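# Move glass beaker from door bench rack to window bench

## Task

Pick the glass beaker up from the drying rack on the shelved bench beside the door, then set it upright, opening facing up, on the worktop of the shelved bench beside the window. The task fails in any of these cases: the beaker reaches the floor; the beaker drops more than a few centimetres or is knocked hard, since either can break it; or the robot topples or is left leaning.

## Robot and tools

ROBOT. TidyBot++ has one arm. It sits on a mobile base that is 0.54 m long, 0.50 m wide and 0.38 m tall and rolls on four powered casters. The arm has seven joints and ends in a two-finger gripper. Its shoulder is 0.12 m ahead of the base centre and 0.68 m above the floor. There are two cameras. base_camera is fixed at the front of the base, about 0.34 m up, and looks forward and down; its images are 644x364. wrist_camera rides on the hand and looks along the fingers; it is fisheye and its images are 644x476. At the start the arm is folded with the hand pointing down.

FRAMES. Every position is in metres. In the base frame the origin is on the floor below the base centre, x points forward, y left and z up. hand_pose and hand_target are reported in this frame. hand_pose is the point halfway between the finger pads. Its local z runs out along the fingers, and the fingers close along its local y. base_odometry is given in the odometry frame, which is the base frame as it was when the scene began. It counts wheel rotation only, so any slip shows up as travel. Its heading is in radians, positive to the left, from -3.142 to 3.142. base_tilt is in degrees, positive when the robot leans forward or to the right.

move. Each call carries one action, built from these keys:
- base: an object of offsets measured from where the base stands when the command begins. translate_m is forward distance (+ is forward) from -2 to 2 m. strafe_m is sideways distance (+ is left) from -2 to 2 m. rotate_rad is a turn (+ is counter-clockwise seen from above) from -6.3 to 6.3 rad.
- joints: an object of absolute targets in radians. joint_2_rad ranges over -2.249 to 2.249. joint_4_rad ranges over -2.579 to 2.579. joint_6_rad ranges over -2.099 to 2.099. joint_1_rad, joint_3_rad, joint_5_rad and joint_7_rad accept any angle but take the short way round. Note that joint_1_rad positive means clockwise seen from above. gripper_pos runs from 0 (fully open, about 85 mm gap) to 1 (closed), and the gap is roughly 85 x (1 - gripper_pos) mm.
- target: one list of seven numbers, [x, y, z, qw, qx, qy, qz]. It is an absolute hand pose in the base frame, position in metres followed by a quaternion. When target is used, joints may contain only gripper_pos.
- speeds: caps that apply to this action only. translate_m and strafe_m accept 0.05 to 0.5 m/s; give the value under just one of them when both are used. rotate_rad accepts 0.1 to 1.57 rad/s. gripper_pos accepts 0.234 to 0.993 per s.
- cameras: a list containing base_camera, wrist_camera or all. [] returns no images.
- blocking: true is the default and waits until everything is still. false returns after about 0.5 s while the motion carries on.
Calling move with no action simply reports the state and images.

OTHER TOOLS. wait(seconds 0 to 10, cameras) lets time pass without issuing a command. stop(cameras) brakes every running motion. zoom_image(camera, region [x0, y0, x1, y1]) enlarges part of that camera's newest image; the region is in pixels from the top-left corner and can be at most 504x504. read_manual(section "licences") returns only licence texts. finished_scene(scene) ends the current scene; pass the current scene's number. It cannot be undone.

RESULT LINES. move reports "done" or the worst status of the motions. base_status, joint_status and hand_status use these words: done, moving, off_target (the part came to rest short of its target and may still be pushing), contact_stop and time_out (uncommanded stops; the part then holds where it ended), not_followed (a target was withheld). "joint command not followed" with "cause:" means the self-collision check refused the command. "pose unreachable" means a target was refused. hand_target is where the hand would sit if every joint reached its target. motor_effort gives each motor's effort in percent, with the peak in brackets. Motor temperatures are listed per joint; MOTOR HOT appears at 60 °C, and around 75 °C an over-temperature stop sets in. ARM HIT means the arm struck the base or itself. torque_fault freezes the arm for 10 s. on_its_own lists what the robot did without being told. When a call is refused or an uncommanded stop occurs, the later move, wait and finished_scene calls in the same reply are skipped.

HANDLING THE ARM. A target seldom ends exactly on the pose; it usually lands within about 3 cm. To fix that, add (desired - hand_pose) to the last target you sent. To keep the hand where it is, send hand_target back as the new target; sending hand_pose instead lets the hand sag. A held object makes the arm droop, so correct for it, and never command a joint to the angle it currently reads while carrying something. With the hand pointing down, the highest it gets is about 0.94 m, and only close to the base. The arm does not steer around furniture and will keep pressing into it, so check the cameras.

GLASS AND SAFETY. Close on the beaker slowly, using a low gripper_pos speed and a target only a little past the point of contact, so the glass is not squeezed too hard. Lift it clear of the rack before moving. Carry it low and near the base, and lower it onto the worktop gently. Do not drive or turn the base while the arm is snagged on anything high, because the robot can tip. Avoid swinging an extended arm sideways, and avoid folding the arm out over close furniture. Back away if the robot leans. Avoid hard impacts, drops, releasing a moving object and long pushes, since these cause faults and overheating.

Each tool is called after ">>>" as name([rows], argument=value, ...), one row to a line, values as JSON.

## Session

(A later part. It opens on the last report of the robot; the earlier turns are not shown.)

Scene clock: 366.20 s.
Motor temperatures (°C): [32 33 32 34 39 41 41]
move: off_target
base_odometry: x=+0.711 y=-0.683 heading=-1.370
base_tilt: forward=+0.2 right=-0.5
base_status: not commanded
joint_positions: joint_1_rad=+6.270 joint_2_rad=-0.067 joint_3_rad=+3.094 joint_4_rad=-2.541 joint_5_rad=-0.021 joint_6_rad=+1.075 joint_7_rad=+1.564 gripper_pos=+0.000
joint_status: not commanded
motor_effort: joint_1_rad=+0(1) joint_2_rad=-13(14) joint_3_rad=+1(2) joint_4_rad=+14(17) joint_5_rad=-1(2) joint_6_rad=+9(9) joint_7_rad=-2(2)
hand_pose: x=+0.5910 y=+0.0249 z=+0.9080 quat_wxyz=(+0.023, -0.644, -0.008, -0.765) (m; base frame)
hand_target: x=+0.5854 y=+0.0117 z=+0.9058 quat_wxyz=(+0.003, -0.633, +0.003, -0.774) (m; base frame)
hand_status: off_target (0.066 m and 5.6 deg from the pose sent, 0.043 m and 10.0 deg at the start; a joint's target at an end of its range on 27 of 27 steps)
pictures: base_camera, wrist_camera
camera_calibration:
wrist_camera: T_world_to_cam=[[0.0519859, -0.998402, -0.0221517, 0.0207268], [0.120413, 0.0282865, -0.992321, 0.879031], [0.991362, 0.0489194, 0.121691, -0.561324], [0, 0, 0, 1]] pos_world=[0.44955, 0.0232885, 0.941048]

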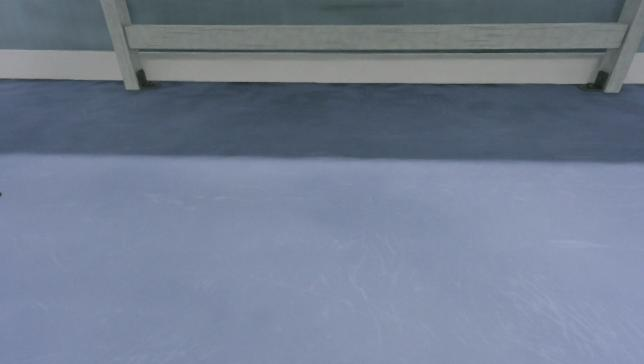

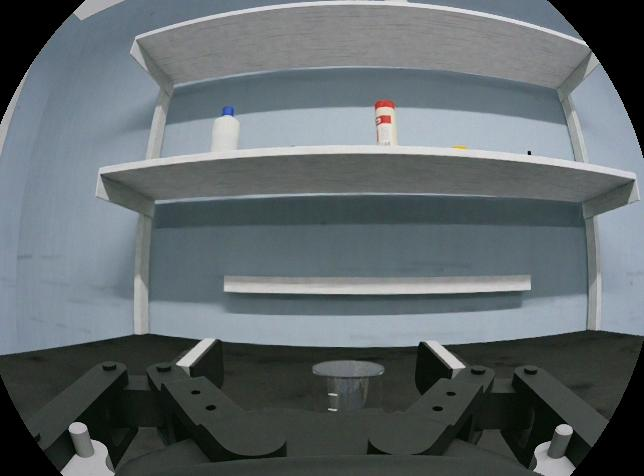

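>>> zoom_image(camera="wrist_camera", region=[270, 340, 430, 430])

>>> move(base={"translate_m":-0.18})

>>> move(target=[0.74,0.01,0.88,0,0.676,0,0.737])

Scaled by 3.150.

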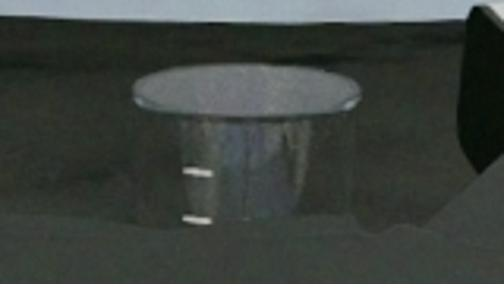

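Scene clock: 375.40 s.
Motor temperatures (°C): [32 33 32 34 39 41 41]
move: done
base_odometry: x=+0.675 y=-0.507 heading=-1.370
base_tilt: forward=+0.3 right=-0.5
base_status: done
joint_positions: joint_1_rad=+6.270 joint_2_rad=-0.063 joint_3_rad=+3.094 joint_4_rad=-2.546 joint_5_rad=-0.022 joint_6_rad=+1.080 joint_7_rad=+1.564 gripper_pos=+0.000
joint_status: not commanded
motor_effort: joint_1_rad=+0(1) joint_2_rad=-13(15) joint_3_rad=+1(2) joint_4_rad=+14(15) joint_5_rad=+0(1) joint_6_rad=+9(9) joint_7_rad=-2(2)
hand_pose: x=+0.5904 y=+0.0246 z=+0.9051 quat_wxyz=(+0.023, -0.645, -0.008, -0.764) (m; base frame)
hand_target: x=+0.5854 y=+0.0117 z=+0.9058 quat_wxyz=(+0.003, -0.633, +0.003, -0.774) (m; base frame)
hand_status: not commanded
pictures: base_camera, wrist_camera
camera_calibration:
wrist_camera: T_world_to_cam=[[0.0512821, -0.998427, -0.0226465, 0.0212762], [0.116695, 0.0285117, -0.992759, 0.878861], [0.991843, 0.048268, 0.117973, -0.557281], [0, 0, 0, 1]] pos_world=[0.449086, 0.0230838, 0.938723]

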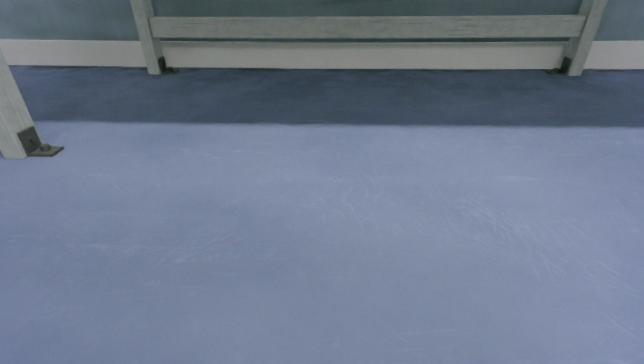

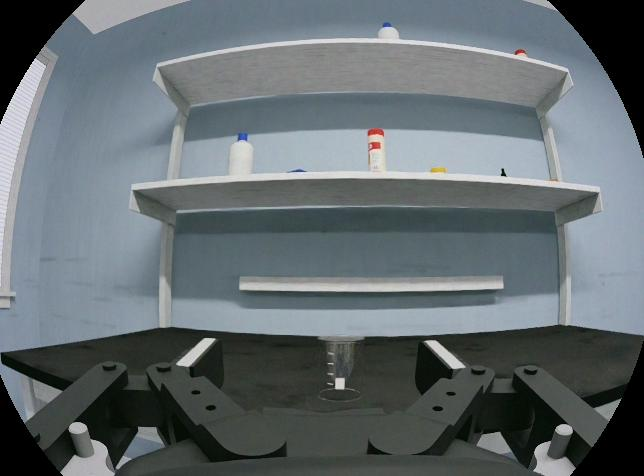

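Scene clock: 376.97 s.
Motor temperatures (°C): [32 33 32 34 39 41 41]
move: off_target
base_odometry: x=+0.675 y=-0.507 heading=-1.370
base_tilt: forward=+0.3 right=-0.5
base_status: not commanded
joint_positions: joint_1_rad=+6.257 joint_2_rad=+0.212 joint_3_rad=+3.144 joint_4_rad=-2.218 joint_5_rad=-0.022 joint_6_rad=+1.018 joint_7_rad=+1.564 gripper_pos=+0.000
joint_status: not commanded
motor_effort: joint_1_rad=+0(1) joint_2_rad=-22(23) joint_3_rad=+1(2) joint_4_rad=+15(15) joint_5_rad=+0(2) joint_6_rad=+8(10) joint_7_rad=-2(2)
hand_pose: x=+0.7200 y=+0.0104 z=+0.9044 quat_wxyz=(+0.010, -0.649, +0.005, -0.761) (m; base frame)
hand_target: x=+0.7400 y=+0.0100 z=+0.8800 quat_wxyz=(+0.000, -0.676, +0.000, -0.737) (m; base frame)
hand_status: off_target (0.032 m and 4.4 deg from the pose sent, 0.152 m and 5.4 deg at the start)
pictures: base_camera, wrist_camera
camera_calibration:
wrist_camera: T_world_to_cam=[[0.0159302, -0.999531, -0.0261676, 0.029082], [0.108507, 0.0277446, -0.993708, 0.870155], [0.993968, 0.0129907, 0.108898, -0.678039], [0, 0, 0, 1]] pos_world=[0.579069, 0.0137344, 0.939279]

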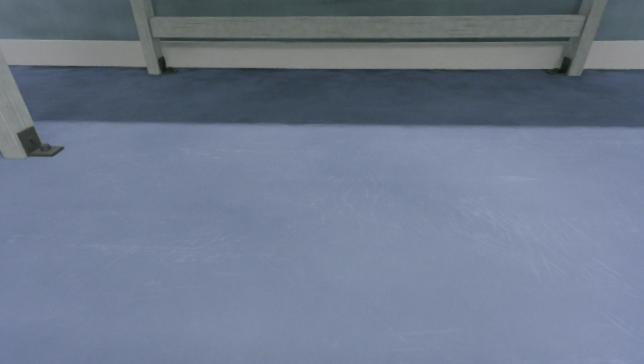

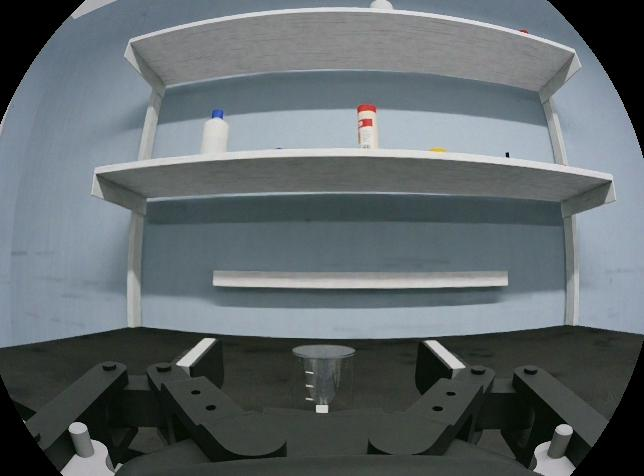

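>>> zoom_image(camera="wrist_camera", region=[270, 335, 380, 420])

Scaled by 4.582.

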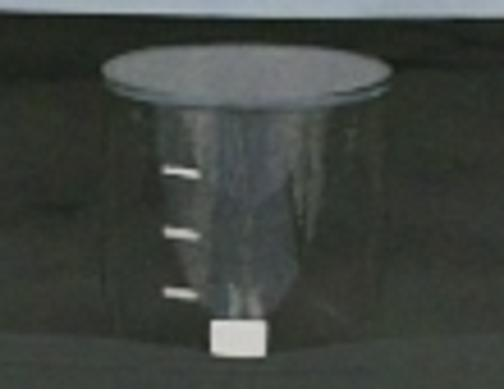

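>>> move(target=[0.74,0.01,0.825,0,0.7071,0,0.7071])

Scene clock: 384.30 s.
Motor temperatures (°C): [32 33 32 34 39 41 41]
move: off_target
base_odometry: x=+0.675 y=-0.507 heading=-1.370
base_tilt: forward=+0.3 right=-0.5
base_status: not commanded
joint_positions: joint_1_rad=+6.255 joint_2_rad=+0.278 joint_3_rad=+3.146 joint_4_rad=-2.218 joint_5_rad=-0.022 joint_6_rad=+1.018 joint_7_rad=+1.564 gripper_pos=+0.000
joint_status: not commanded
motor_effort: joint_1_rad=+0(1) joint_2_rad=-23(25) joint_3_rad=+0(1) joint_4_rad=+14(15) joint_5_rad=-1(1) joint_6_rad=+9(10) joint_7_rad=-2(2)
hand_pose: x=+0.7334 y=+0.0107 z=+0.8644 quat_wxyz=(+0.009, -0.673, +0.004, -0.739) (m; base frame)
hand_target: x=+0.7400 y=+0.0100 z=+0.8250 quat_wxyz=(+0.000, -0.707, +0.000, -0.707) (m; base frame)
hand_status: off_target (0.040 m and 5.5 deg from the pose sent, 0.082 m and 9.2 deg at the start)
pictures: base_camera, wrist_camera
camera_calibration:
wrist_camera: T_world_to_cam=[[0.0139879, -0.999593, -0.0248588, 0.0284209], [0.0430054, 0.0254396, -0.998751, 0.881377], [0.998977, 0.0129014, 0.0433437, -0.633974], [0, 0, 0, 1]] pos_world=[0.595024, 0.0141666, 0.908461]

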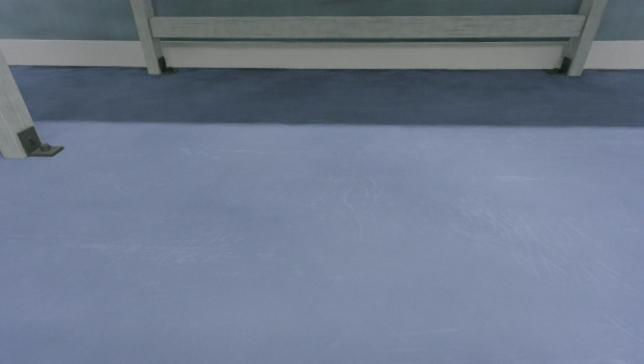

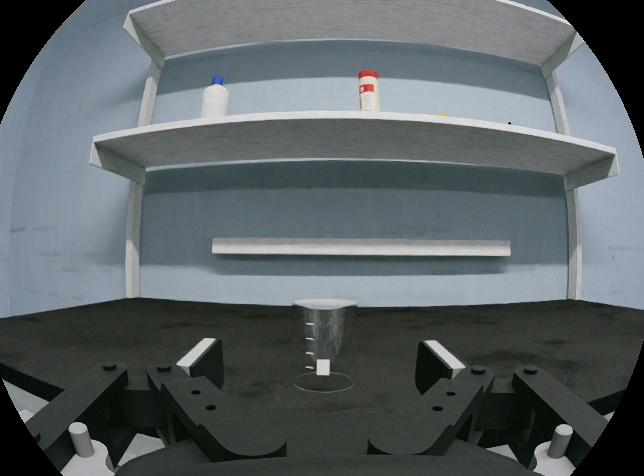

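>>> move(target=[0.747,0.01,0.79,0,0.709,0,0.705])

Scene clock: 387.30 s.
Motor temperatures (°C): [32 33 32 34 39 41 41]
move: off_target
base_odometry: x=+0.675 y=-0.507 heading=-1.370
base_tilt: forward=+0.3 right=-0.5
base_status: not commanded
joint_positions: joint_1_rad=+6.254 joint_2_rad=+0.374 joint_3_rad=+3.149 joint_4_rad=-2.218 joint_5_rad=-0.022 joint_6_rad=+1.021 joint_7_rad=+1.564 gripper_pos=+0.000
joint_status: not commanded
motor_effort: joint_1_rad=+0(1) joint_2_rad=-25(27) joint_3_rad=+1(1) joint_4_rad=+13(14) joint_5_rad=+0(2) joint_6_rad=+9(10) joint_7_rad=-2(2)
hand_pose: x=+0.7482 y=+0.0101 z=+0.8053 quat_wxyz=(+0.007, -0.707, +0.004, -0.707) (m; base frame)
hand_target: x=+0.7470 y=+0.0100 z=+0.7900 quat_wxyz=(+0.000, -0.709, +0.000, -0.705) (m; base frame)
hand_status: off_target (0.015 m and 1.0 deg from the pose sent, 0.076 m and 5.8 deg at the start)
pictures: base_camera, wrist_camera
camera_calibration:
wrist_camera: T_world_to_cam=[[0.00987828, -0.999703, -0.0222687, 0.0271287], [-0.0502572, 0.0217453, -0.9985, 0.891327], [0.998687, 0.0109826, -0.0500274, -0.570745], [0, 0, 0, 1]] pos_world=[0.614523, 0.0140067, 0.86204]

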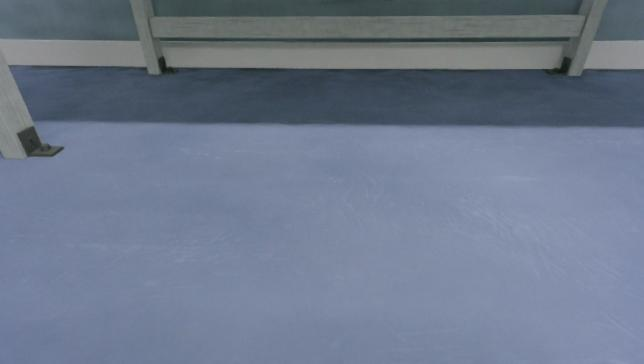

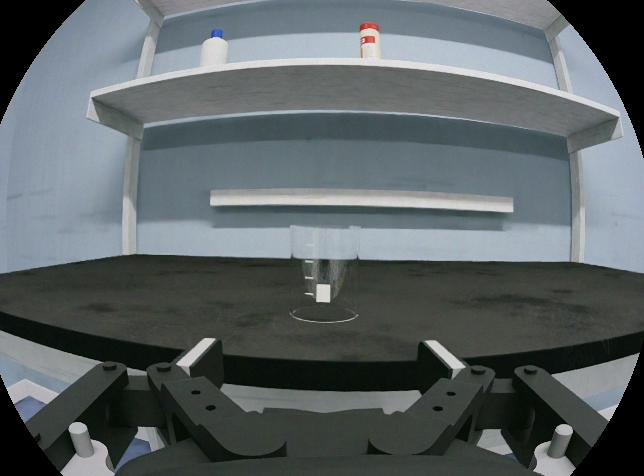

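>>> move(target=[0.747,0.01,0.826,0,0.709,0,0.705])

Scene clock: 391.53 s.
Motor temperatures (°C): [32 33 32 34 39 41 41]
move: off_target
base_odometry: x=+0.675 y=-0.507 heading=-1.370
base_tilt: forward=+0.2 right=-0.5
base_status: not commanded
joint_positions: joint_1_rad=+6.254 joint_2_rad=+0.348 joint_3_rad=+3.149 joint_4_rad=-2.218 joint_5_rad=-0.022 joint_6_rad=+0.990 joint_7_rad=+1.564 gripper_pos=+0.000
joint_status: not commanded
motor_effort: joint_1_rad=-1(1) joint_2_rad=-25(27) joint_3_rad=+0(1) joint_4_rad=+13(13) joint_5_rad=-1(2) joint_6_rad=+9(9) joint_7_rad=-2(2)
hand_pose: x=+0.7449 y=+0.0101 z=+0.8117 quat_wxyz=(+0.007, -0.709, +0.004, -0.705) (m; base frame)
hand_target: x=+0.7470 y=+0.0100 z=+0.8260 quat_wxyz=(+0.000, -0.709, +0.000, -0.705) (m; base frame)
hand_status: off_target (0.014 m and 1.0 deg from the pose sent, 0.021 m and 1.0 deg at the start)
pictures: base_camera, wrist_camera
camera_calibration:
wrist_camera: T_world_to_cam=[[0.0101552, -0.999685, -0.0229516, 0.0277192], [-0.05576, 0.0223509, -0.998194, 0.901463], [0.998393, 0.0114167, -0.0555154, -0.56245], [0, 0, 0, 1]] pos_world=[0.61153, 0.0139832, 0.869247]

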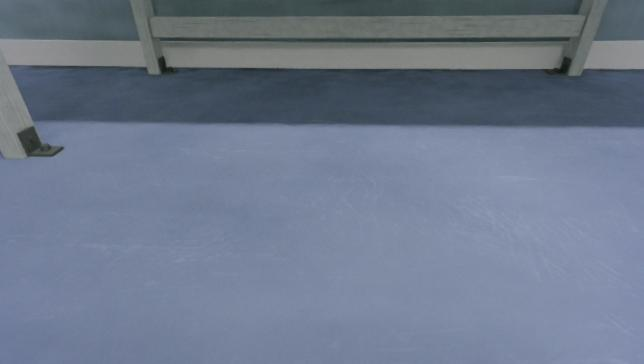

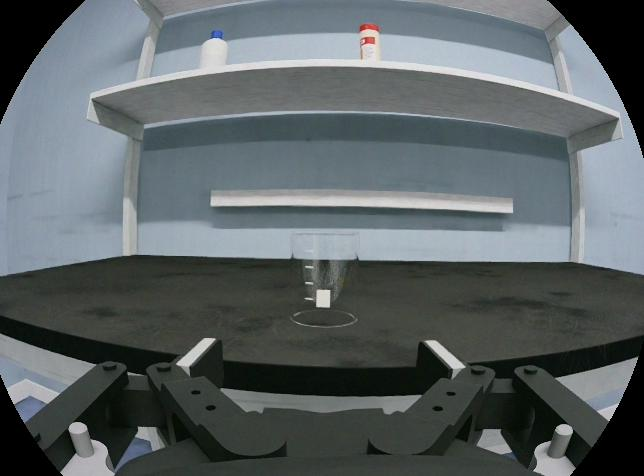

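>>> move(target=[0.747,0.01,0.847,0,0.705,0,0.709])

Scene clock: 395.43 s.
Motor temperatures (°C): [32 33 32 34 39 41 41]
move: off_target
base_odometry: x=+0.675 y=-0.507 heading=-1.370
base_tilt: forward=+0.3 right=-0.5
base_status: not commanded
joint_positions: joint_1_rad=+6.254 joint_2_rad=+0.313 joint_3_rad=+3.149 joint_4_rad=-2.206 joint_5_rad=-0.022 joint_6_rad=+0.952 joint_7_rad=+1.564 gripper_pos=+0.000
joint_status: not commanded
motor_effort: joint_1_rad=+0(1) joint_2_rad=-25(26) joint_3_rad=+1(1) joint_4_rad=+14(14) joint_5_rad=-1(2) joint_6_rad=+8(10) joint_7_rad=-2(2)
hand_pose: x=+0.7431 y=+0.0102 z=+0.8278 quat_wxyz=(+0.008, -0.706, +0.004, -0.708) (m; base frame)
hand_target: x=+0.7470 y=+0.0100 z=+0.8470 quat_wxyz=(+0.000, -0.705, +0.000, -0.709) (m; base frame)
hand_status: off_target (0.020 m and 1.0 deg from the pose sent, 0.035 m and 1.2 deg at the start)
pictures: base_camera, wrist_camera
camera_calibration:
wrist_camera: T_world_to_cam=[[0.0107769, -0.999654, -0.023983, 0.0285544], [-0.046407, 0.0234585, -0.998647, 0.910828], [0.998864, 0.0118753, -0.0461382, -0.567872], [0, 0, 0, 1]] pos_world=[0.609189, 0.0139216, 0.88408]

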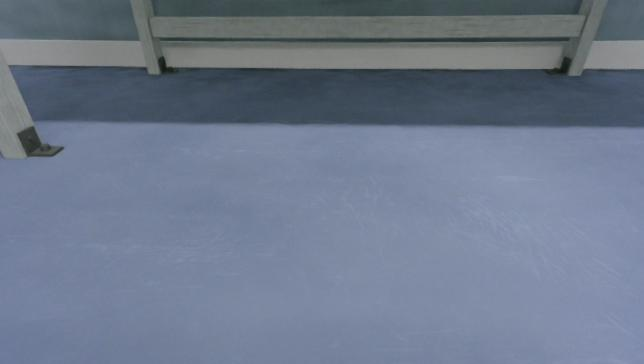

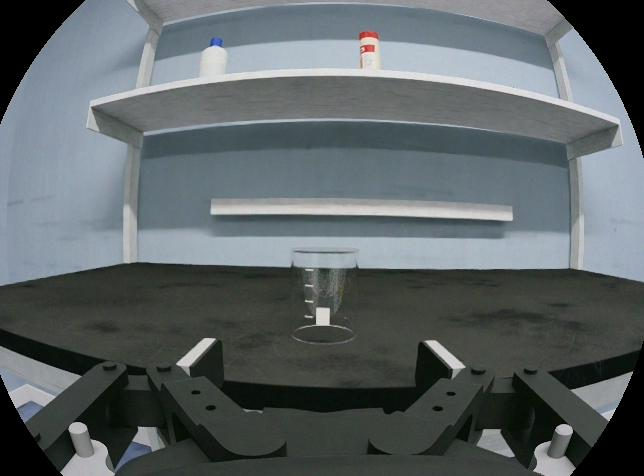

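>>> move(base={"translate_m":0.13}, speeds={"translate_m":0.15}, cameras=["wrist_camera"])

Scene clock: 401.93 s.
Motor temperatures (°C): [32 33 32 34 39 41 41]
move: done
base_odometry: x=+0.701 y=-0.634 heading=-1.369
base_tilt: forward=+0.3 right=-0.5
base_status: done
joint_positions: joint_1_rad=+6.253 joint_2_rad=+0.309 joint_3_rad=+3.149 joint_4_rad=-2.206 joint_5_rad=-0.022 joint_6_rad=+0.952 joint_7_rad=+1.564 gripper_pos=+0.000
joint_status: not commanded
motor_effort: joint_1_rad=+0(1) joint_2_rad=-25(26) joint_3_rad=+1(1) joint_4_rad=+14(15) joint_5_rad=+0(1) joint_6_rad=+9(10) joint_7_rad=-2(2)
hand_pose: x=+0.7426 y=+0.0108 z=+0.8308 quat_wxyz=(+0.008, -0.704, +0.004, -0.710) (m; base frame)
hand_target: x=+0.7470 y=+0.0100 z=+0.8470 quat_wxyz=(+0.000, -0.705, +0.000, -0.709) (m; base frame)
hand_status: not commanded
pictures: wrist_camera
camera_calibration:
wrist_camera: T_world_to_cam=[[0.0119008, -0.999641, -0.0240231, 0.028449], [-0.0415884, 0.0235092, -0.998858, 0.910316], [0.999064, 0.0128863, -0.0412937, -0.571499], [0, 0, 0, 1]] pos_world=[0.608484, 0.0144025, 0.886361]

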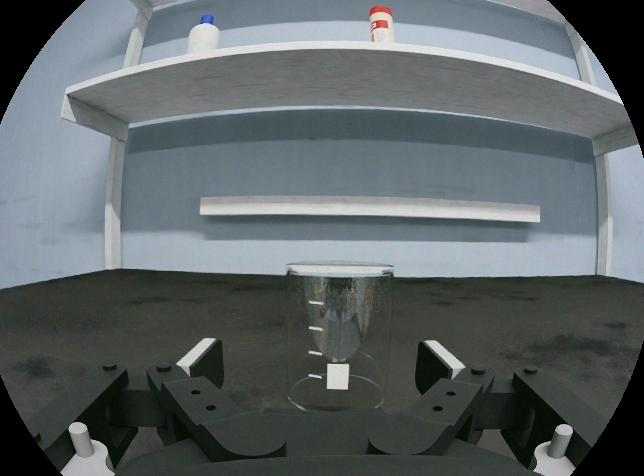

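>>> move(base={"strafe_m":-0.009}, cameras=[])

>>> move(base={"translate_m":0.04}, speeds={"translate_m":0.1}, cameras=["wrist_camera"])

Scene clock: 405.80 s.
Motor temperatures (°C): [32 33 32 34 39 41 41]
move: done
base_odometry: x=+0.692 y=-0.636 heading=-1.369
base_tilt: forward=+0.3 right=-0.6
base_status: done
joint_positions: joint_1_rad=+6.248 joint_2_rad=+0.309 joint_3_rad=+3.152 joint_4_rad=-2.206 joint_5_rad=-0.022 joint_6_rad=+0.952 joint_7_rad=+1.564 gripper_pos=+0.000
joint_status: not commanded
motor_effort: joint_1_rad=+0(2) joint_2_rad=-24(25) joint_3_rad=+1(2) joint_4_rad=+14(14) joint_5_rad=+0(2) joint_6_rad=+8(10) joint_7_rad=-2(2)
hand_pose: x=+0.7426 y=+0.0119 z=+0.8307 quat_wxyz=(+0.008, -0.704, +0.003, -0.710) (m; base frame)
hand_target: x=+0.7470 y=+0.0100 z=+0.8470 quat_wxyz=(+0.000, -0.705, +0.000, -0.709) (m; base frame)
hand_status: not commanded
pictures: none
No camera images: "cameras" was empty.

Scene clock: 406.77 s.
Motor temperatures (°C): [32 33 32 34 39 41 41]
move: done
base_odometry: x=+0.700 y=-0.675 heading=-1.369
base_tilt: forward=+0.3 right=-0.5
base_status: done
joint_positions: joint_1_rad=+6.248 joint_2_rad=+0.307 joint_3_rad=+3.152 joint_4_rad=-2.205 joint_5_rad=-0.022 joint_6_rad=+0.952 joint_7_rad=+1.564 gripper_pos=+0.000
joint_status: not commanded
motor_effort: joint_1_rad=+0(1) joint_2_rad=-25(26) joint_3_rad=+0(1) joint_4_rad=+14(15) joint_5_rad=+0(2) joint_6_rad=+9(10) joint_7_rad=-2(2)
hand_pose: x=+0.7424 y=+0.0119 z=+0.8321 quat_wxyz=(+0.008, -0.703, +0.003, -0.711) (m; base frame)
hand_target: x=+0.7470 y=+0.0100 z=+0.8470 quat_wxyz=(+0.000, -0.705, +0.000, -0.709) (m; base frame)
hand_status: not commanded
pictures: wrist_camera
camera_calibration:
wrist_camera: T_world_to_cam=[[0.0133973, -0.999644, -0.0230851, 0.0276322], [-0.0394477, 0.0225408, -0.998967, 0.9101], [0.999132, 0.0142941, -0.0391317, -0.573113], [0, 0, 0, 1]] pos_world=[0.608147, 0.0153001, 0.887371]

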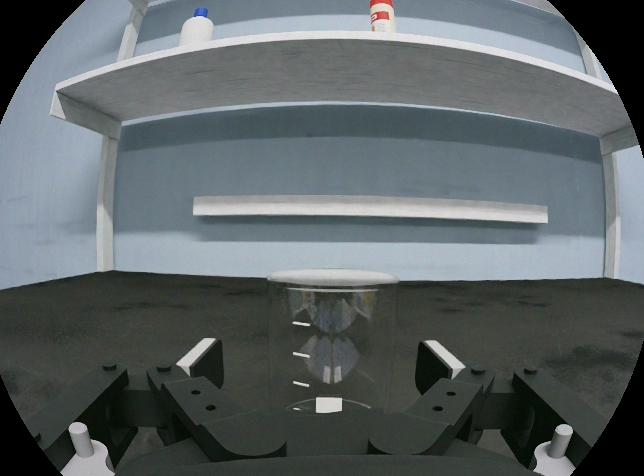

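>>> move(base={"strafe_m":-0.006}, cameras=[])

>>> move(base={"translate_m":0.034}, speeds={"translate_m":0.1}, cameras=["wrist_camera"])

Scene clock: 410.63 s.
Motor temperatures (°C): [32 33 32 34 39 41 41]
move: done
base_odometry: x=+0.694 y=-0.677 heading=-1.369
base_tilt: forward=+0.3 right=-0.5
base_status: done
joint_positions: joint_1_rad=+6.246 joint_2_rad=+0.307 joint_3_rad=+3.153 joint_4_rad=-2.205 joint_5_rad=-0.022 joint_6_rad=+0.952 joint_7_rad=+1.564 gripper_pos=+0.000
joint_status: not commanded
motor_effort: joint_1_rad=+0(3) joint_2_rad=-24(26) joint_3_rad=+1(3) joint_4_rad=+14(14) joint_5_rad=+0(2) joint_6_rad=+9(9) joint_7_rad=-2(2)
hand_pose: x=+0.7424 y=+0.0123 z=+0.8321 quat_wxyz=(+0.009, -0.703, +0.003, -0.711) (m; base frame)
hand_target: x=+0.7470 y=+0.0100 z=+0.8470 quat_wxyz=(+0.000, -0.705, +0.000, -0.709) (m; base frame)
hand_status: not commanded
pictures: none
No camera images: "cameras" was empty.

Scene clock: 411.53 s.
Motor temperatures (°C): [32 33 32 34 39 41 41]
move: done
base_odometry: x=+0.701 y=-0.710 heading=-1.369
base_tilt: forward=+0.3 right=-0.5
base_status: done
joint_positions: joint_1_rad=+6.246 joint_2_rad=+0.306 joint_3_rad=+3.153 joint_4_rad=-2.205 joint_5_rad=-0.022 joint_6_rad=+0.952 joint_7_rad=+1.564 gripper_pos=+0.000
joint_status: not commanded
motor_effort: joint_1_rad=+0(1) joint_2_rad=-24(26) joint_3_rad=+1(2) joint_4_rad=+14(15) joint_5_rad=-1(1) joint_6_rad=+9(9) joint_7_rad=-1(2)
hand_pose: x=+0.7424 y=+0.0123 z=+0.8333 quat_wxyz=(+0.009, -0.703, +0.003, -0.712) (m; base frame)
hand_target: x=+0.7470 y=+0.0100 z=+0.8470 quat_wxyz=(+0.000, -0.705, +0.000, -0.709) (m; base frame)
hand_status: not commanded
pictures: wrist_camera
camera_calibration:
wrist_camera: T_world_to_cam=[[0.0140321, -0.999642, -0.0227697, 0.0273427], [-0.0373354, 0.0222322, -0.999055, 0.909819], [0.999204, 0.014869, -0.0370101, -0.574892], [0, 0, 0, 1]] pos_world=[0.608019, 0.0156537, 0.888306]

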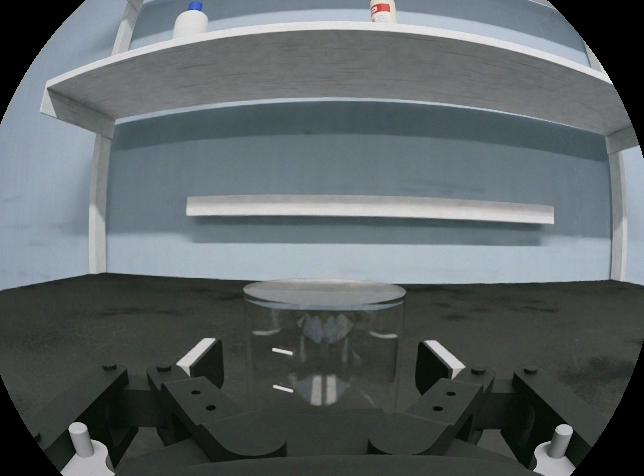

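>>> move(joints={"gripper_pos":0.19}, speeds={"gripper_pos":0.234}, cameras=["wrist_camera"])

>>> move(joints={"gripper_pos":0.215}, speeds={"gripper_pos":0.234}, cameras=[])

>>> move(joints={"gripper_pos":0.24}, speeds={"gripper_pos":0.234}, cameras=[])

>>> move(joints={"gripper_pos":0.255}, speeds={"gripper_pos":0.234}, cameras=["wrist_camera"])

Scene clock: 417.20 s.
Motor temperatures (°C): [32 33 32 34 39 41 41]
move: done
base_odometry: x=+0.701 y=-0.710 heading=-1.369
base_tilt: forward=+0.3 right=-0.5
base_status: not commanded
joint_positions: joint_1_rad=+6.246 joint_2_rad=+0.306 joint_3_rad=+3.153 joint_4_rad=-2.205 joint_5_rad=-0.022 joint_6_rad=+0.952 joint_7_rad=+1.564 gripper_pos=+0.192
joint_status: all done
motor_effort: joint_1_rad=+0(1) joint_2_rad=-25(25) joint_3_rad=+1(2) joint_4_rad=+14(14) joint_5_rad=-1(1) joint_6_rad=+9(9) joint_7_rad=-2(2)
hand_pose: x=+0.7424 y=+0.0123 z=+0.8333 quat_wxyz=(+0.009, -0.703, +0.003, -0.712) (m; base frame)
hand_target: x=+0.7470 y=+0.0100 z=+0.8470 quat_wxyz=(+0.000, -0.705, +0.000, -0.709) (m; base frame)
hand_status: not commanded
pictures: wrist_camera
camera_calibration:
wrist_camera: T_world_to_cam=[[0.0140321, -0.999642, -0.0227697, 0.0273427], [-0.0373354, 0.0222322, -0.999055, 0.909819], [0.999204, 0.014869, -0.0370101, -0.574892], [0, 0, 0, 1]] pos_world=[0.608019, 0.0156537, 0.888306]

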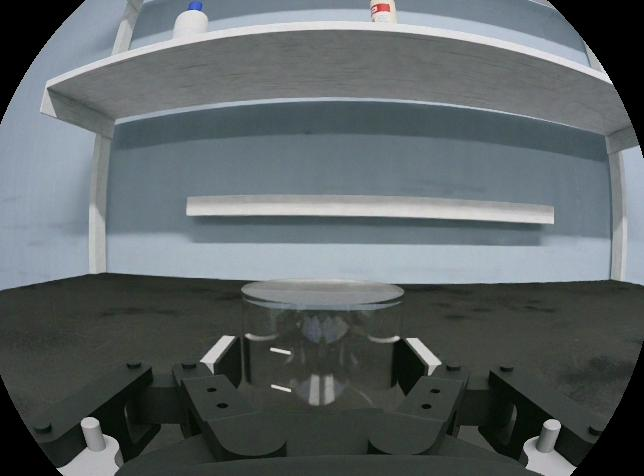

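Scene clock: 417.63 s.
Motor temperatures (°C): [32 33 32 34 39 41 41]
move: done
base_odometry: x=+0.701 y=-0.710 heading=-1.369
base_tilt: forward=+0.3 right=-0.5
base_status: not commanded
joint_positions: joint_1_rad=+6.246 joint_2_rad=+0.306 joint_3_rad=+3.153 joint_4_rad=-2.205 joint_5_rad=-0.022 joint_6_rad=+0.952 joint_7_rad=+1.564 gripper_pos=+0.211
joint_status: all done
motor_effort: joint_1_rad=+0(1) joint_2_rad=-23(25) joint_3_rad=+1(1) joint_4_rad=+14(14) joint_5_rad=-1(1) joint_6_rad=+9(9) joint_7_rad=-2(2)
hand_pose: x=+0.7424 y=+0.0123 z=+0.8333 quat_wxyz=(+0.009, -0.703, +0.003, -0.712) (m; base frame)
hand_target: x=+0.7470 y=+0.0100 z=+0.8470 quat_wxyz=(+0.000, -0.705, +0.000, -0.709) (m; base frame)
hand_status: not commanded
pictures: none
No camera images: "cameras" was empty.

Scene clock: 418.07 s.
Motor temperatures (°C): [32 33 32 34 39 41 41]
move: done
base_odometry: x=+0.701 y=-0.710 heading=-1.369
base_tilt: forward=+0.2 right=-0.5
base_status: not commanded
joint_positions: joint_1_rad=+6.246 joint_2_rad=+0.306 joint_3_rad=+3.153 joint_4_rad=-2.205 joint_5_rad=-0.022 joint_6_rad=+0.952 joint_7_rad=+1.564 gripper_pos=+0.225
joint_status: all done
motor_effort: joint_1_rad=+0(1) joint_2_rad=-24(25) joint_3_rad=+1(1) joint_4_rad=+14(14) joint_5_rad=-1(2) joint_6_rad=+9(9) joint_7_rad=-2(2)
hand_pose: x=+0.7424 y=+0.0123 z=+0.8333 quat_wxyz=(+0.009, -0.703, +0.003, -0.712) (m; base frame)
hand_target: x=+0.7470 y=+0.0100 z=+0.8470 quat_wxyz=(+0.000, -0.705, +0.000, -0.709) (m; base frame)
hand_status: not commanded
pictures: none
No camera images: "cameras" was empty.

Scene clock: 418.40 s.
Motor temperatures (°C): [32 33 32 34 39 41 41]
move: done
base_odometry: x=+0.701 y=-0.710 heading=-1.369
base_tilt: forward=+0.3 right=-0.5
base_status: not commanded
joint_positions: joint_1_rad=+6.246 joint_2_rad=+0.306 joint_3_rad=+3.153 joint_4_rad=-2.205 joint_5_rad=-0.022 joint_6_rad=+0.952 joint_7_rad=+1.564 gripper_pos=+0.230
joint_status: all done
motor_effort: joint_1_rad=+0(1) joint_2_rad=-25(25) joint_3_rad=+1(1) joint_4_rad=+14(14) joint_5_rad=+0(2) joint_6_rad=+8(9) joint_7_rad=-2(2)
hand_pose: x=+0.7424 y=+0.0123 z=+0.8333 quat_wxyz=(+0.009, -0.703, +0.003, -0.712) (m; base frame)
hand_target: x=+0.7470 y=+0.0100 z=+0.8470 quat_wxyz=(+0.000, -0.705, +0.000, -0.709) (m; base frame)
hand_status: not commanded
pictures: wrist_camera
camera_calibration:
wrist_camera: T_world_to_cam=[[0.0140321, -0.999642, -0.0227697, 0.0273427], [-0.0373354, 0.0222322, -0.999055, 0.909819], [0.999204, 0.014869, -0.0370101, -0.574892], [0, 0, 0, 1]] pos_world=[0.608019, 0.0156537, 0.888306]

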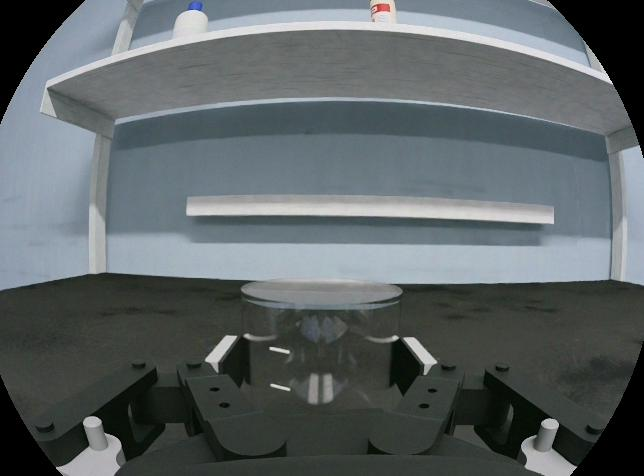

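>>> move(joints={"gripper_pos":0.275}, speeds={"gripper_pos":0.234}, cameras=[])

>>> move(target=[0.747,0.01,0.875,0,0.705,0,0.709], cameras=["wrist_camera"])

Scene clock: 422.27 s.
Motor temperatures (°C): [32 33 32 34 39 41 41]
move: off_target
base_odometry: x=+0.701 y=-0.710 heading=-1.369
base_tilt: forward=+0.3 right=-0.5
base_status: not commanded
joint_positions: joint_1_rad=+6.246 joint_2_rad=+0.306 joint_3_rad=+3.153 joint_4_rad=-2.205 joint_5_rad=-0.022 joint_6_rad=+0.952 joint_7_rad=+1.564 gripper_pos=+0.230
joint_status: gripper_pos off_target (ended at +0.230, target +0.275)
motor_effort: joint_1_rad=-1(1) joint_2_rad=-24(25) joint_3_rad=+1(1) joint_4_rad=+14(14) joint_5_rad=-1(2) joint_6_rad=+9(9) joint_7_rad=-1(2)
hand_pose: x=+0.7424 y=+0.0123 z=+0.8333 quat_wxyz=(+0.009, -0.703, +0.003, -0.712) (m; base frame)
hand_target: x=+0.7470 y=+0.0100 z=+0.8470 quat_wxyz=(+0.000, -0.705, +0.000, -0.709) (m; base frame)
hand_status: not commanded
pictures: none
No camera images: "cameras" was empty.

Scene clock: 423.07 s.
Motor temperatures (°C): [32 33 32 34 39 41 41]
move: off_target
base_odometry: x=+0.701 y=-0.710 heading=-1.369
base_tilt: forward=+0.3 right=-0.5
base_status: not commanded
joint_positions: joint_1_rad=+6.246 joint_2_rad=+0.264 joint_3_rad=+3.153 joint_4_rad=-2.172 joint_5_rad=-0.022 joint_6_rad=+0.849 joint_7_rad=+1.564 gripper_pos=+0.230
joint_status: not commanded
motor_effort: joint_1_rad=+0(1) joint_2_rad=-25(26) joint_3_rad=+1(1) joint_4_rad=+16(16) joint_5_rad=-1(1) joint_6_rad=+10(10) joint_7_rad=-2(2)
hand_pose: x=+0.7437 y=+0.0126 z=+0.8436 quat_wxyz=(+0.009, -0.713, +0.003, -0.701) (m; base frame)
hand_target: x=+0.7470 y=+0.0100 z=+0.8750 quat_wxyz=(+0.000, -0.705, +0.000, -0.709) (m; base frame)
hand_status: off_target (0.032 m and 1.7 deg from the pose sent, 0.042 m and 1.1 deg at the start)
pictures: wrist_camera
camera_calibration:
wrist_camera: T_world_to_cam=[[0.014495, -0.99959, -0.0246789, 0.0291651], [-0.0665734, 0.0236619, -0.997501, 0.94054], [0.997676, 0.0161017, -0.0662031, -0.550087], [0, 0, 0, 1]] pos_world=[0.611001, 0.0157555, 0.902492]

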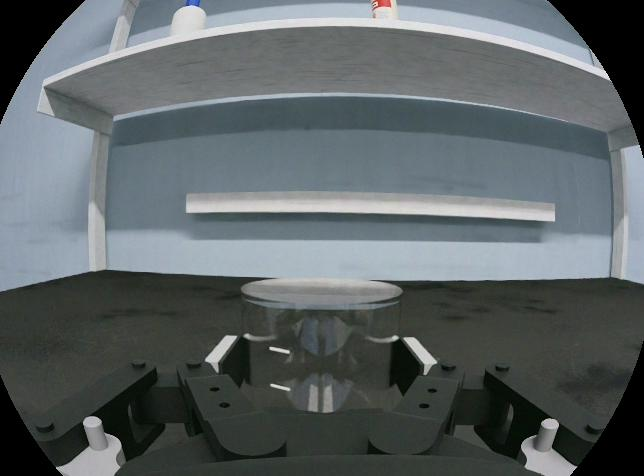

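Lift more.

>>> move(target=[0.747,0.01,1.0,0,0.676,0,0.737], cameras=["wrist_camera"])

Scene clock: 427.03 s.
Motor temperatures (°C): [32 33 32 34 39 41 41]
move: off_target
base_odometry: x=+0.701 y=-0.710 heading=-1.369
base_tilt: forward=+0.3 right=-0.5
base_status: not commanded
joint_positions: joint_1_rad=+6.246 joint_2_rad=+0.105 joint_3_rad=+3.153 joint_4_rad=-1.965 joint_5_rad=-0.022 joint_6_rad=+0.587 joint_7_rad=+1.580 gripper_pos=+0.230
joint_status: not commanded
motor_effort: joint_1_rad=+0(1) joint_2_rad=-24(27) joint_3_rad=+1(1) joint_4_rad=+20(20) joint_5_rad=-1(2) joint_6_rad=+10(11) joint_7_rad=-2(2)
hand_pose: x=+0.7494 y=+0.0138 z=+0.9768 quat_wxyz=(+0.008, -0.676, -0.001, -0.737) (m; base frame)
hand_target: x=+0.7470 y=+0.0100 z=+1.0000 quat_wxyz=(+0.000, -0.676, +0.000, -0.737) (m; base frame)
hand_status: off_target (0.024 m and 0.9 deg from the pose sent, 0.157 m and 6.0 deg at the start)
pictures: wrist_camera
camera_calibration:
wrist_camera: T_world_to_cam=[[0.020261, -0.999688, -0.0145885, 0.0193277], [0.0369214, 0.0153296, -0.999201, 0.997986], [0.999113, 0.0197062, 0.0372205, -0.649051], [0, 0, 0, 1]] pos_world=[0.611237, 0.0168133, 1.02163]

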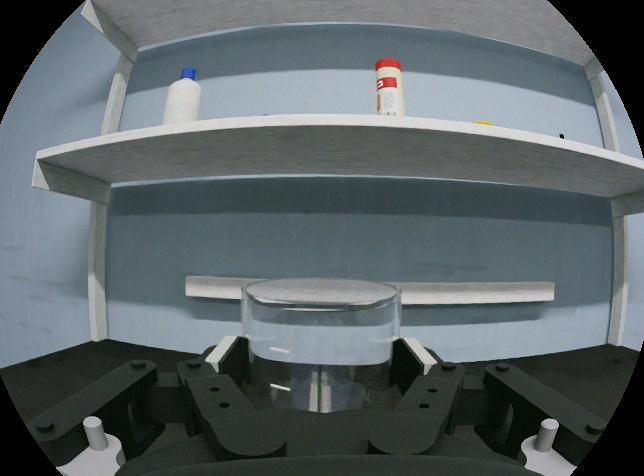

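>>> move(base={"translate_m":-0.045}, speeds={"translate_m":0.15}, cameras=[])

>>> move(joints={"joint_7_rad":3.15}, cameras=["wrist_camera"])

>>> move(joints={"joint_7_rad":4.716})

Scene clock: 434.10 s.
Motor temperatures (°C): [32 33 32 34 39 41 41]
move: done
base_odometry: x=+0.692 y=-0.666 heading=-1.369
base_tilt: forward=+0.3 right=-0.5
base_status: done
joint_positions: joint_1_rad=+6.246 joint_2_rad=+0.100 joint_3_rad=+3.153 joint_4_rad=-1.965 joint_5_rad=-0.022 joint_6_rad=+0.583 joint_7_rad=+1.580 gripper_pos=+0.230
joint_status: not commanded
motor_effort: joint_1_rad=+0(1) joint_2_rad=-23(27) joint_3_rad=+1(2) joint_4_rad=+20(20) joint_5_rad=-1(2) joint_6_rad=+10(11) joint_7_rad=-2(2)
hand_pose: x=+0.7478 y=+0.0137 z=+0.9793 quat_wxyz=(+0.008, -0.675, -0.002, -0.738) (m; base frame)
hand_target: x=+0.7470 y=+0.0100 z=+1.0000 quat_wxyz=(+0.000, -0.676, +0.000, -0.737) (m; base frame)
hand_status: not commanded
pictures: none
No camera images: "cameras" was empty.

Scene clock: 436.20 s.
Motor temperatures (°C): [32 33 32 34 39 41 41]
move: done
base_odometry: x=+0.692 y=-0.666 heading=-1.369
base_tilt: forward=+0.3 right=-0.5
base_status: not commanded
joint_positions: joint_1_rad=+6.246 joint_2_rad=+0.100 joint_3_rad=+3.153 joint_4_rad=-1.965 joint_5_rad=-0.022 joint_6_rad=+0.583 joint_7_rad=+3.111 gripper_pos=+0.230
joint_status: all done
motor_effort: joint_1_rad=+0(1) joint_2_rad=-23(24) joint_3_rad=+1(2) joint_4_rad=+20(20) joint_5_rad=-1(2) joint_6_rad=+9(11) joint_7_rad=-2(3)
hand_pose: x=+0.7478 y=+0.0137 z=+0.9793 quat_wxyz=(-0.506, -0.485, -0.469, -0.538) (m; base frame)
hand_target: x=+0.7470 y=+0.0100 z=+1.0000 quat_wxyz=(-0.511, -0.487, -0.468, -0.531) (m; base frame)
hand_status: not commanded
pictures: wrist_camera
camera_calibration:
wrist_camera: T_world_to_cam=[[-0.0825832, -0.05574, 0.995024, -0.905408], [-0.0317874, -0.997779, -0.0585326, 0.144656], [0.996077, -0.0364631, 0.080628, -0.687051], [0, 0, 0, 1]] pos_world=[0.614183, 0.0688151, 0.964765]

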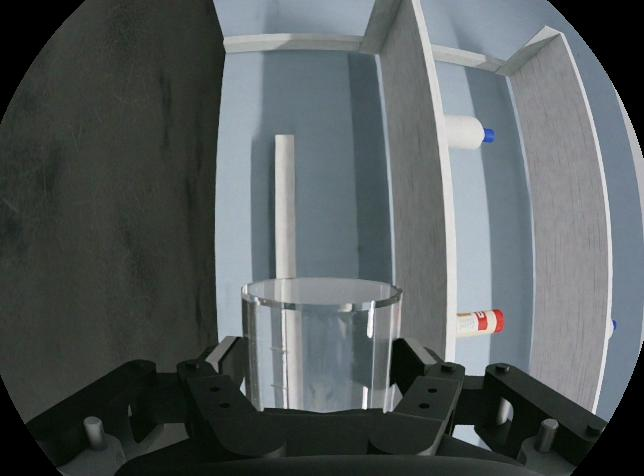

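Scene clock: 438.30 s.
Motor temperatures (°C): [32 33 32 34 39 41 41]
move: done
base_odometry: x=+0.692 y=-0.666 heading=-1.369
base_tilt: forward=+0.3 right=-0.5
base_status: not commanded
joint_positions: joint_1_rad=+6.246 joint_2_rad=+0.100 joint_3_rad=+3.153 joint_4_rad=-1.965 joint_5_rad=-0.022 joint_6_rad=+0.583 joint_7_rad=+4.677 gripper_pos=+0.230
joint_status: all done
motor_effort: joint_1_rad=+0(1) joint_2_rad=-23(24) joint_3_rad=+1(2) joint_4_rad=+19(20) joint_5_rad=-1(2) joint_6_rad=+10(11) joint_7_rad=-2(3)
hand_pose: x=+0.7478 y=+0.0137 z=+0.9793 quat_wxyz=(-0.738, -0.014, -0.675, -0.024) (m; base frame)
hand_target: x=+0.7470 y=+0.0100 z=+1.0000 quat_wxyz=(-0.737, -0.015, -0.676, -0.017) (m; base frame)
hand_status: not commanded
pictures: base_camera, wrist_camera
camera_calibration:
wrist_camera: T_world_to_cam=[[-0.0125193, 0.998124, 0.0599269, -0.0564998], [-0.137981, -0.0610827, 0.988549, -0.814197], [0.990356, 0.0041071, 0.138487, -0.739992], [0, 0, 0, 1]] pos_world=[0.619803, 0.00969962, 0.91074]

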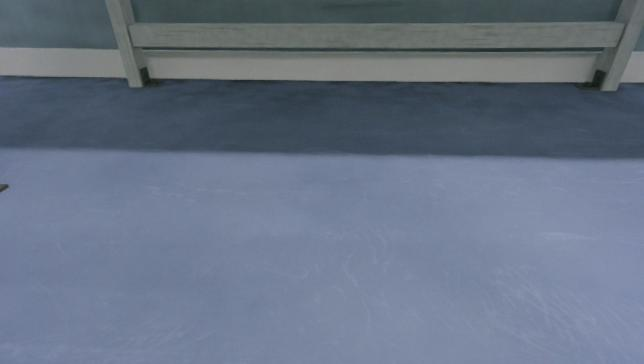

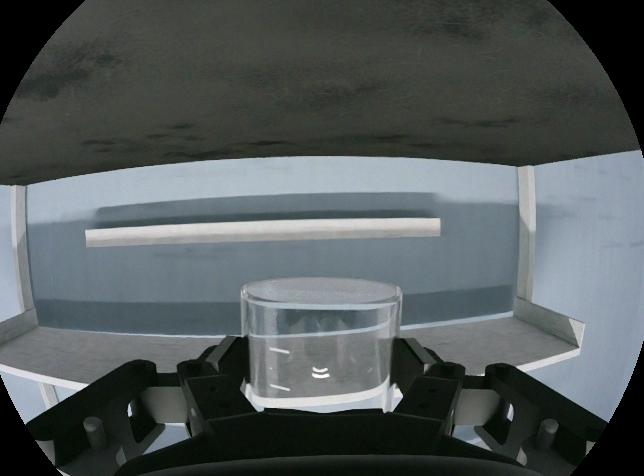

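>>> move(target=[0.747,0.01,0.94,-0.717,0,-0.697,0], cameras=["wrist_camera"])

Scene clock: 443.90 s.
Motor temperatures (°C): [32 33 32 34 39 41 41]
move: off_target
base_odometry: x=+0.692 y=-0.666 heading=-1.369
base_tilt: forward=+0.3 right=-0.5
base_status: not commanded
joint_positions: joint_1_rad=+5.868 joint_2_rad=+0.100 joint_3_rad=+3.576 joint_4_rad=-1.995 joint_5_rad=-0.016 joint_6_rad=+0.583 joint_7_rad=+4.672 gripper_pos=+0.230
joint_status: not commanded
motor_effort: joint_1_rad=+0(1) joint_2_rad=-22(24) joint_3_rad=+2(2) joint_4_rad=+19(20) joint_5_rad=-1(2) joint_6_rad=+10(11) joint_7_rad=-2(2)
hand_pose: x=+0.7464 y=+0.0006 z=+0.9669 quat_wxyz=(-0.731, -0.012, -0.682, +0.004) (m; base frame)
hand_target: x=+0.7470 y=+0.0100 z=+0.9400 quat_wxyz=(-0.717, +0.000, -0.697, +0.000) (m; base frame)
hand_status: off_target (0.028 m and 2.8 deg from the pose sent, 0.039 m and 4.7 deg at the start)
pictures: wrist_camera
camera_calibration:
wrist_camera: T_world_to_cam=[[0.0282995, 0.999405, 0.0197186, -0.0342624], [-0.119142, -0.0162136, 0.992745, -0.82106], [0.992474, -0.0304435, 0.118612, -0.719137], [0, 0, 0, 1]] pos_world=[0.616872, -0.000963302, 0.901078]

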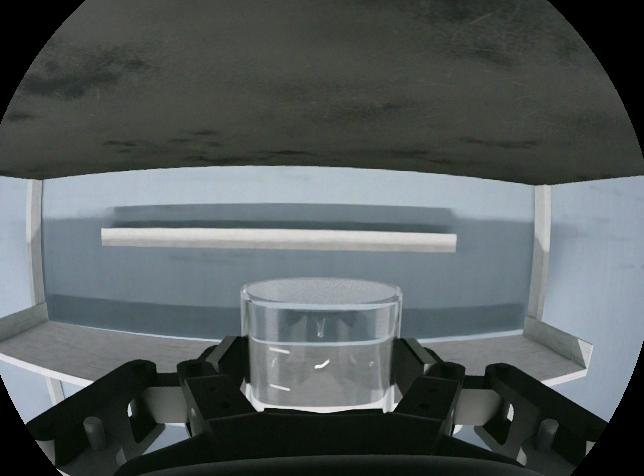

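>>> move(joints={"joint_1_rad":6.25,"joint_2_rad":0.2,"joint_3_rad":3.15,"joint_4_rad":-2.09,"joint_5_rad":-0.02,"joint_6_rad":0.76,"joint_7_rad":4.72}, cameras=["wrist_camera"])

Scene clock: 451.17 s.
Motor temperatures (°C): [32 33 32 34 39 41 41]
move: done
base_odometry: x=+0.692 y=-0.666 heading=-1.369
base_tilt: forward=+0.2 right=-0.5
base_status: not commanded
joint_positions: joint_1_rad=+6.234 joint_2_rad=+0.164 joint_3_rad=+3.166 joint_4_rad=-2.059 joint_5_rad=-0.016 joint_6_rad=+0.661 joint_7_rad=+4.683 gripper_pos=+0.230
joint_status: all done
motor_effort: joint_1_rad=-1(2) joint_2_rad=-24(25) joint_3_rad=+1(2) joint_4_rad=+18(20) joint_5_rad=-1(2) joint_6_rad=+10(11) joint_7_rad=-2(3)
hand_pose: x=+0.7489 y=+0.0147 z=+0.9092 quat_wxyz=(-0.710, -0.009, -0.704, -0.019) (m; base frame)
hand_target: x=+0.7501 y=+0.0132 z=+0.8997 quat_wxyz=(-0.721, +0.002, -0.693, -0.006) (m; base frame)
hand_status: not commanded
pictures: wrist_camera
camera_calibration:
wrist_camera: T_world_to_cam=[[-0.00913603, 0.998929, 0.0453562, -0.0425478], [-0.0585032, -0.0458144, 0.997235, -0.812323], [0.998245, 0.00645729, 0.0588591, -0.664955], [0, 0, 0, 1]] pos_world=[0.615876, 0.00957995, 0.851145]

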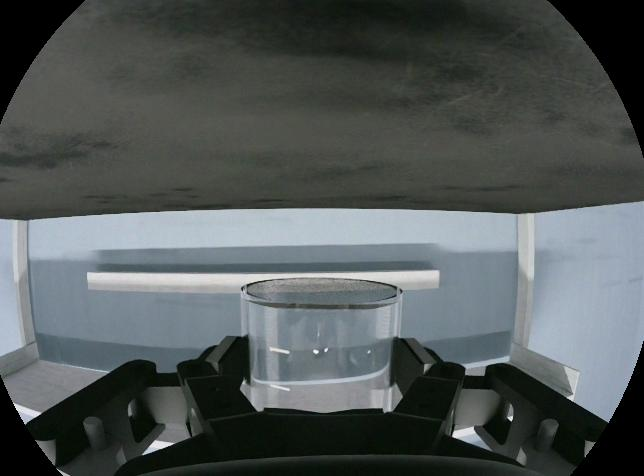

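>>> move(joints={"joint_1_rad":6.25,"joint_2_rad":0.28,"joint_3_rad":3.15,"joint_4_rad":-2.165,"joint_5_rad":-0.02,"joint_6_rad":0.9,"joint_7_rad":4.75}, cameras=["wrist_camera"])

Scene clock: 456.13 s.
Motor temperatures (°C): [32 33 32 34 39 41 41]
move: done
base_odometry: x=+0.692 y=-0.666 heading=-1.369
base_tilt: forward=+0.3 right=-0.5
base_status: not commanded
joint_positions: joint_1_rad=+6.235 joint_2_rad=+0.255 joint_3_rad=+3.165 joint_4_rad=-2.141 joint_5_rad=-0.016 joint_6_rad=+0.805 joint_7_rad=+4.711 gripper_pos=+0.230
joint_status: all done
motor_effort: joint_1_rad=+0(1) joint_2_rad=-25(28) joint_3_rad=+1(1) joint_4_rad=+16(19) joint_5_rad=+0(1) joint_6_rad=+10(11) joint_7_rad=-1(3)
hand_pose: x=+0.7496 y=+0.0147 z=+0.8517 quat_wxyz=(-0.700, +0.002, -0.714, -0.007) (m; base frame)
hand_target: x=+0.7481 y=+0.0127 z=+0.8530 quat_wxyz=(-0.716, +0.013, -0.698, +0.006) (m; base frame)
hand_status: not commanded
pictures: wrist_camera
camera_calibration:
wrist_camera: T_world_to_cam=[[-0.00719007, 0.99989, 0.0129844, -0.0138294], [-0.0295811, -0.0131917, 0.999475, -0.779017], [0.999537, 0.00680221, 0.0296726, -0.638315], [0, 0, 0, 1]] pos_world=[0.614876, 0.00789331, 0.797729]

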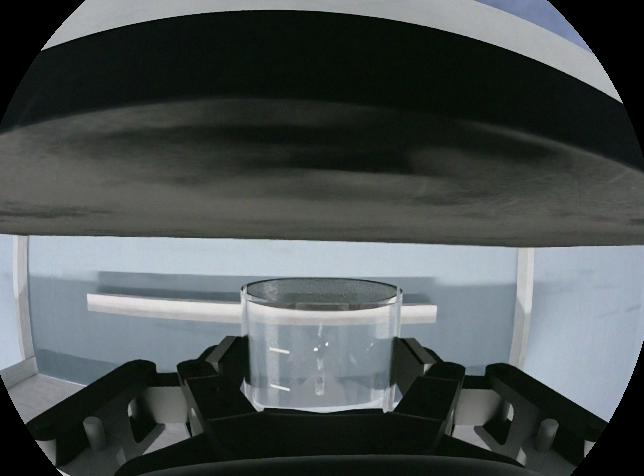

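>>> move(joints={"joint_2_rad":0.298,"joint_4_rad":-2.18,"joint_6_rad":0.955}, cameras=["wrist_camera"])

Scene clock: 462.83 s.
Motor temperatures (°C): [32 33 32 34 39 41 41]
move: done
base_odometry: x=+0.692 y=-0.666 heading=-1.369
base_tilt: forward=+0.3 right=-0.5
base_status: not commanded
joint_positions: joint_1_rad=+6.235 joint_2_rad=+0.265 joint_3_rad=+3.165 joint_4_rad=-2.154 joint_5_rad=-0.016 joint_6_rad=+0.865 joint_7_rad=+4.711 gripper_pos=+0.230
joint_status: all done
motor_effort: joint_1_rad=-1(1) joint_2_rad=-25(27) joint_3_rad=+1(2) joint_4_rad=+16(17) joint_5_rad=-1(1) joint_6_rad=+10(10) joint_7_rad=-2(2)
hand_pose: x=+0.7484 y=+0.0146 z=+0.8574 quat_wxyz=(-0.713, +0.002, -0.701, -0.007) (m; base frame)
hand_target: x=+0.7471 y=+0.0125 z=+0.8512 quat_wxyz=(-0.724, +0.013, -0.690, +0.007) (m; base frame)
hand_status: not commanded
pictures: wrist_camera
camera_calibration:
wrist_camera: T_world_to_cam=[[-0.00729386, 0.999896, 0.0124464, -0.0132526], [-0.067022, -0.0129075, 0.997668, -0.755219], [0.997725, 0.00644267, 0.0671092, -0.668088], [0, 0, 0, 1]] pos_world=[0.615855, 0.00780743, 0.798458]

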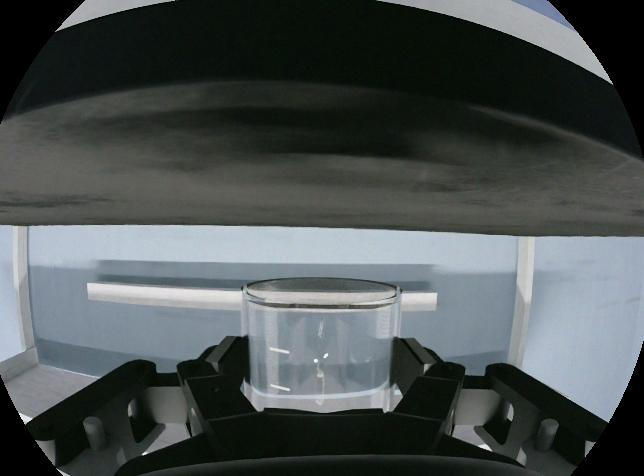

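>>> move(joints={"joint_2_rad":0.328,"joint_4_rad":-2.2,"joint_6_rad":0.985}, cameras=["wrist_camera"])

Scene clock: 468.13 s.
Motor temperatures (°C): [32 33 32 34 39 41 41]
move: done
base_odometry: x=+0.692 y=-0.666 heading=-1.369
base_tilt: forward=+0.3 right=-0.5
base_status: not commanded
joint_positions: joint_1_rad=+6.235 joint_2_rad=+0.295 joint_3_rad=+3.165 joint_4_rad=-2.173 joint_5_rad=-0.016 joint_6_rad=+0.895 joint_7_rad=+4.711 gripper_pos=+0.230
joint_status: all done
motor_effort: joint_1_rad=+0(1) joint_2_rad=-25(27) joint_3_rad=+1(1) joint_4_rad=+15(17) joint_5_rad=-1(2) joint_6_rad=+10(11) joint_7_rad=-2(2)
hand_pose: x=+0.7487 y=+0.0146 z=+0.8380 quat_wxyz=(-0.706, +0.003, -0.708, -0.006) (m; base frame)
hand_target: x=+0.7467 y=+0.0124 z=+0.8317 quat_wxyz=(-0.717, +0.013, -0.697, +0.007) (m; base frame)
hand_status: not commanded
pictures: wrist_camera
camera_calibration:
wrist_camera: T_world_to_cam=[[-0.00682098, 0.999917, 0.0109136, -0.0120981], [-0.0475117, -0.0112256, 0.998808, -0.75141], [0.998847, 0.00629432, 0.0475843, -0.651538], [0, 0, 0, 1]] pos_world=[0.615004, 0.00776308, 0.781649]

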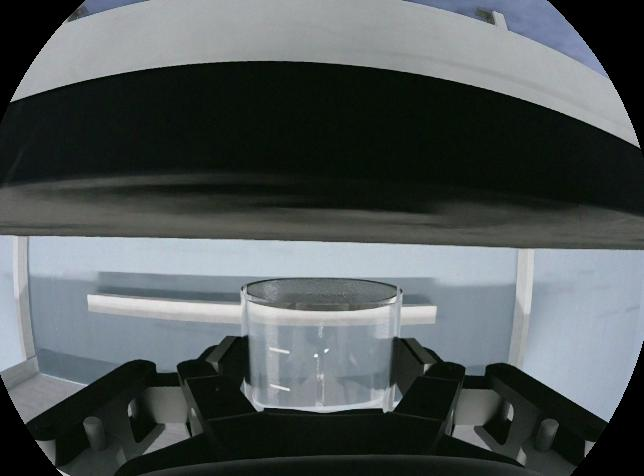

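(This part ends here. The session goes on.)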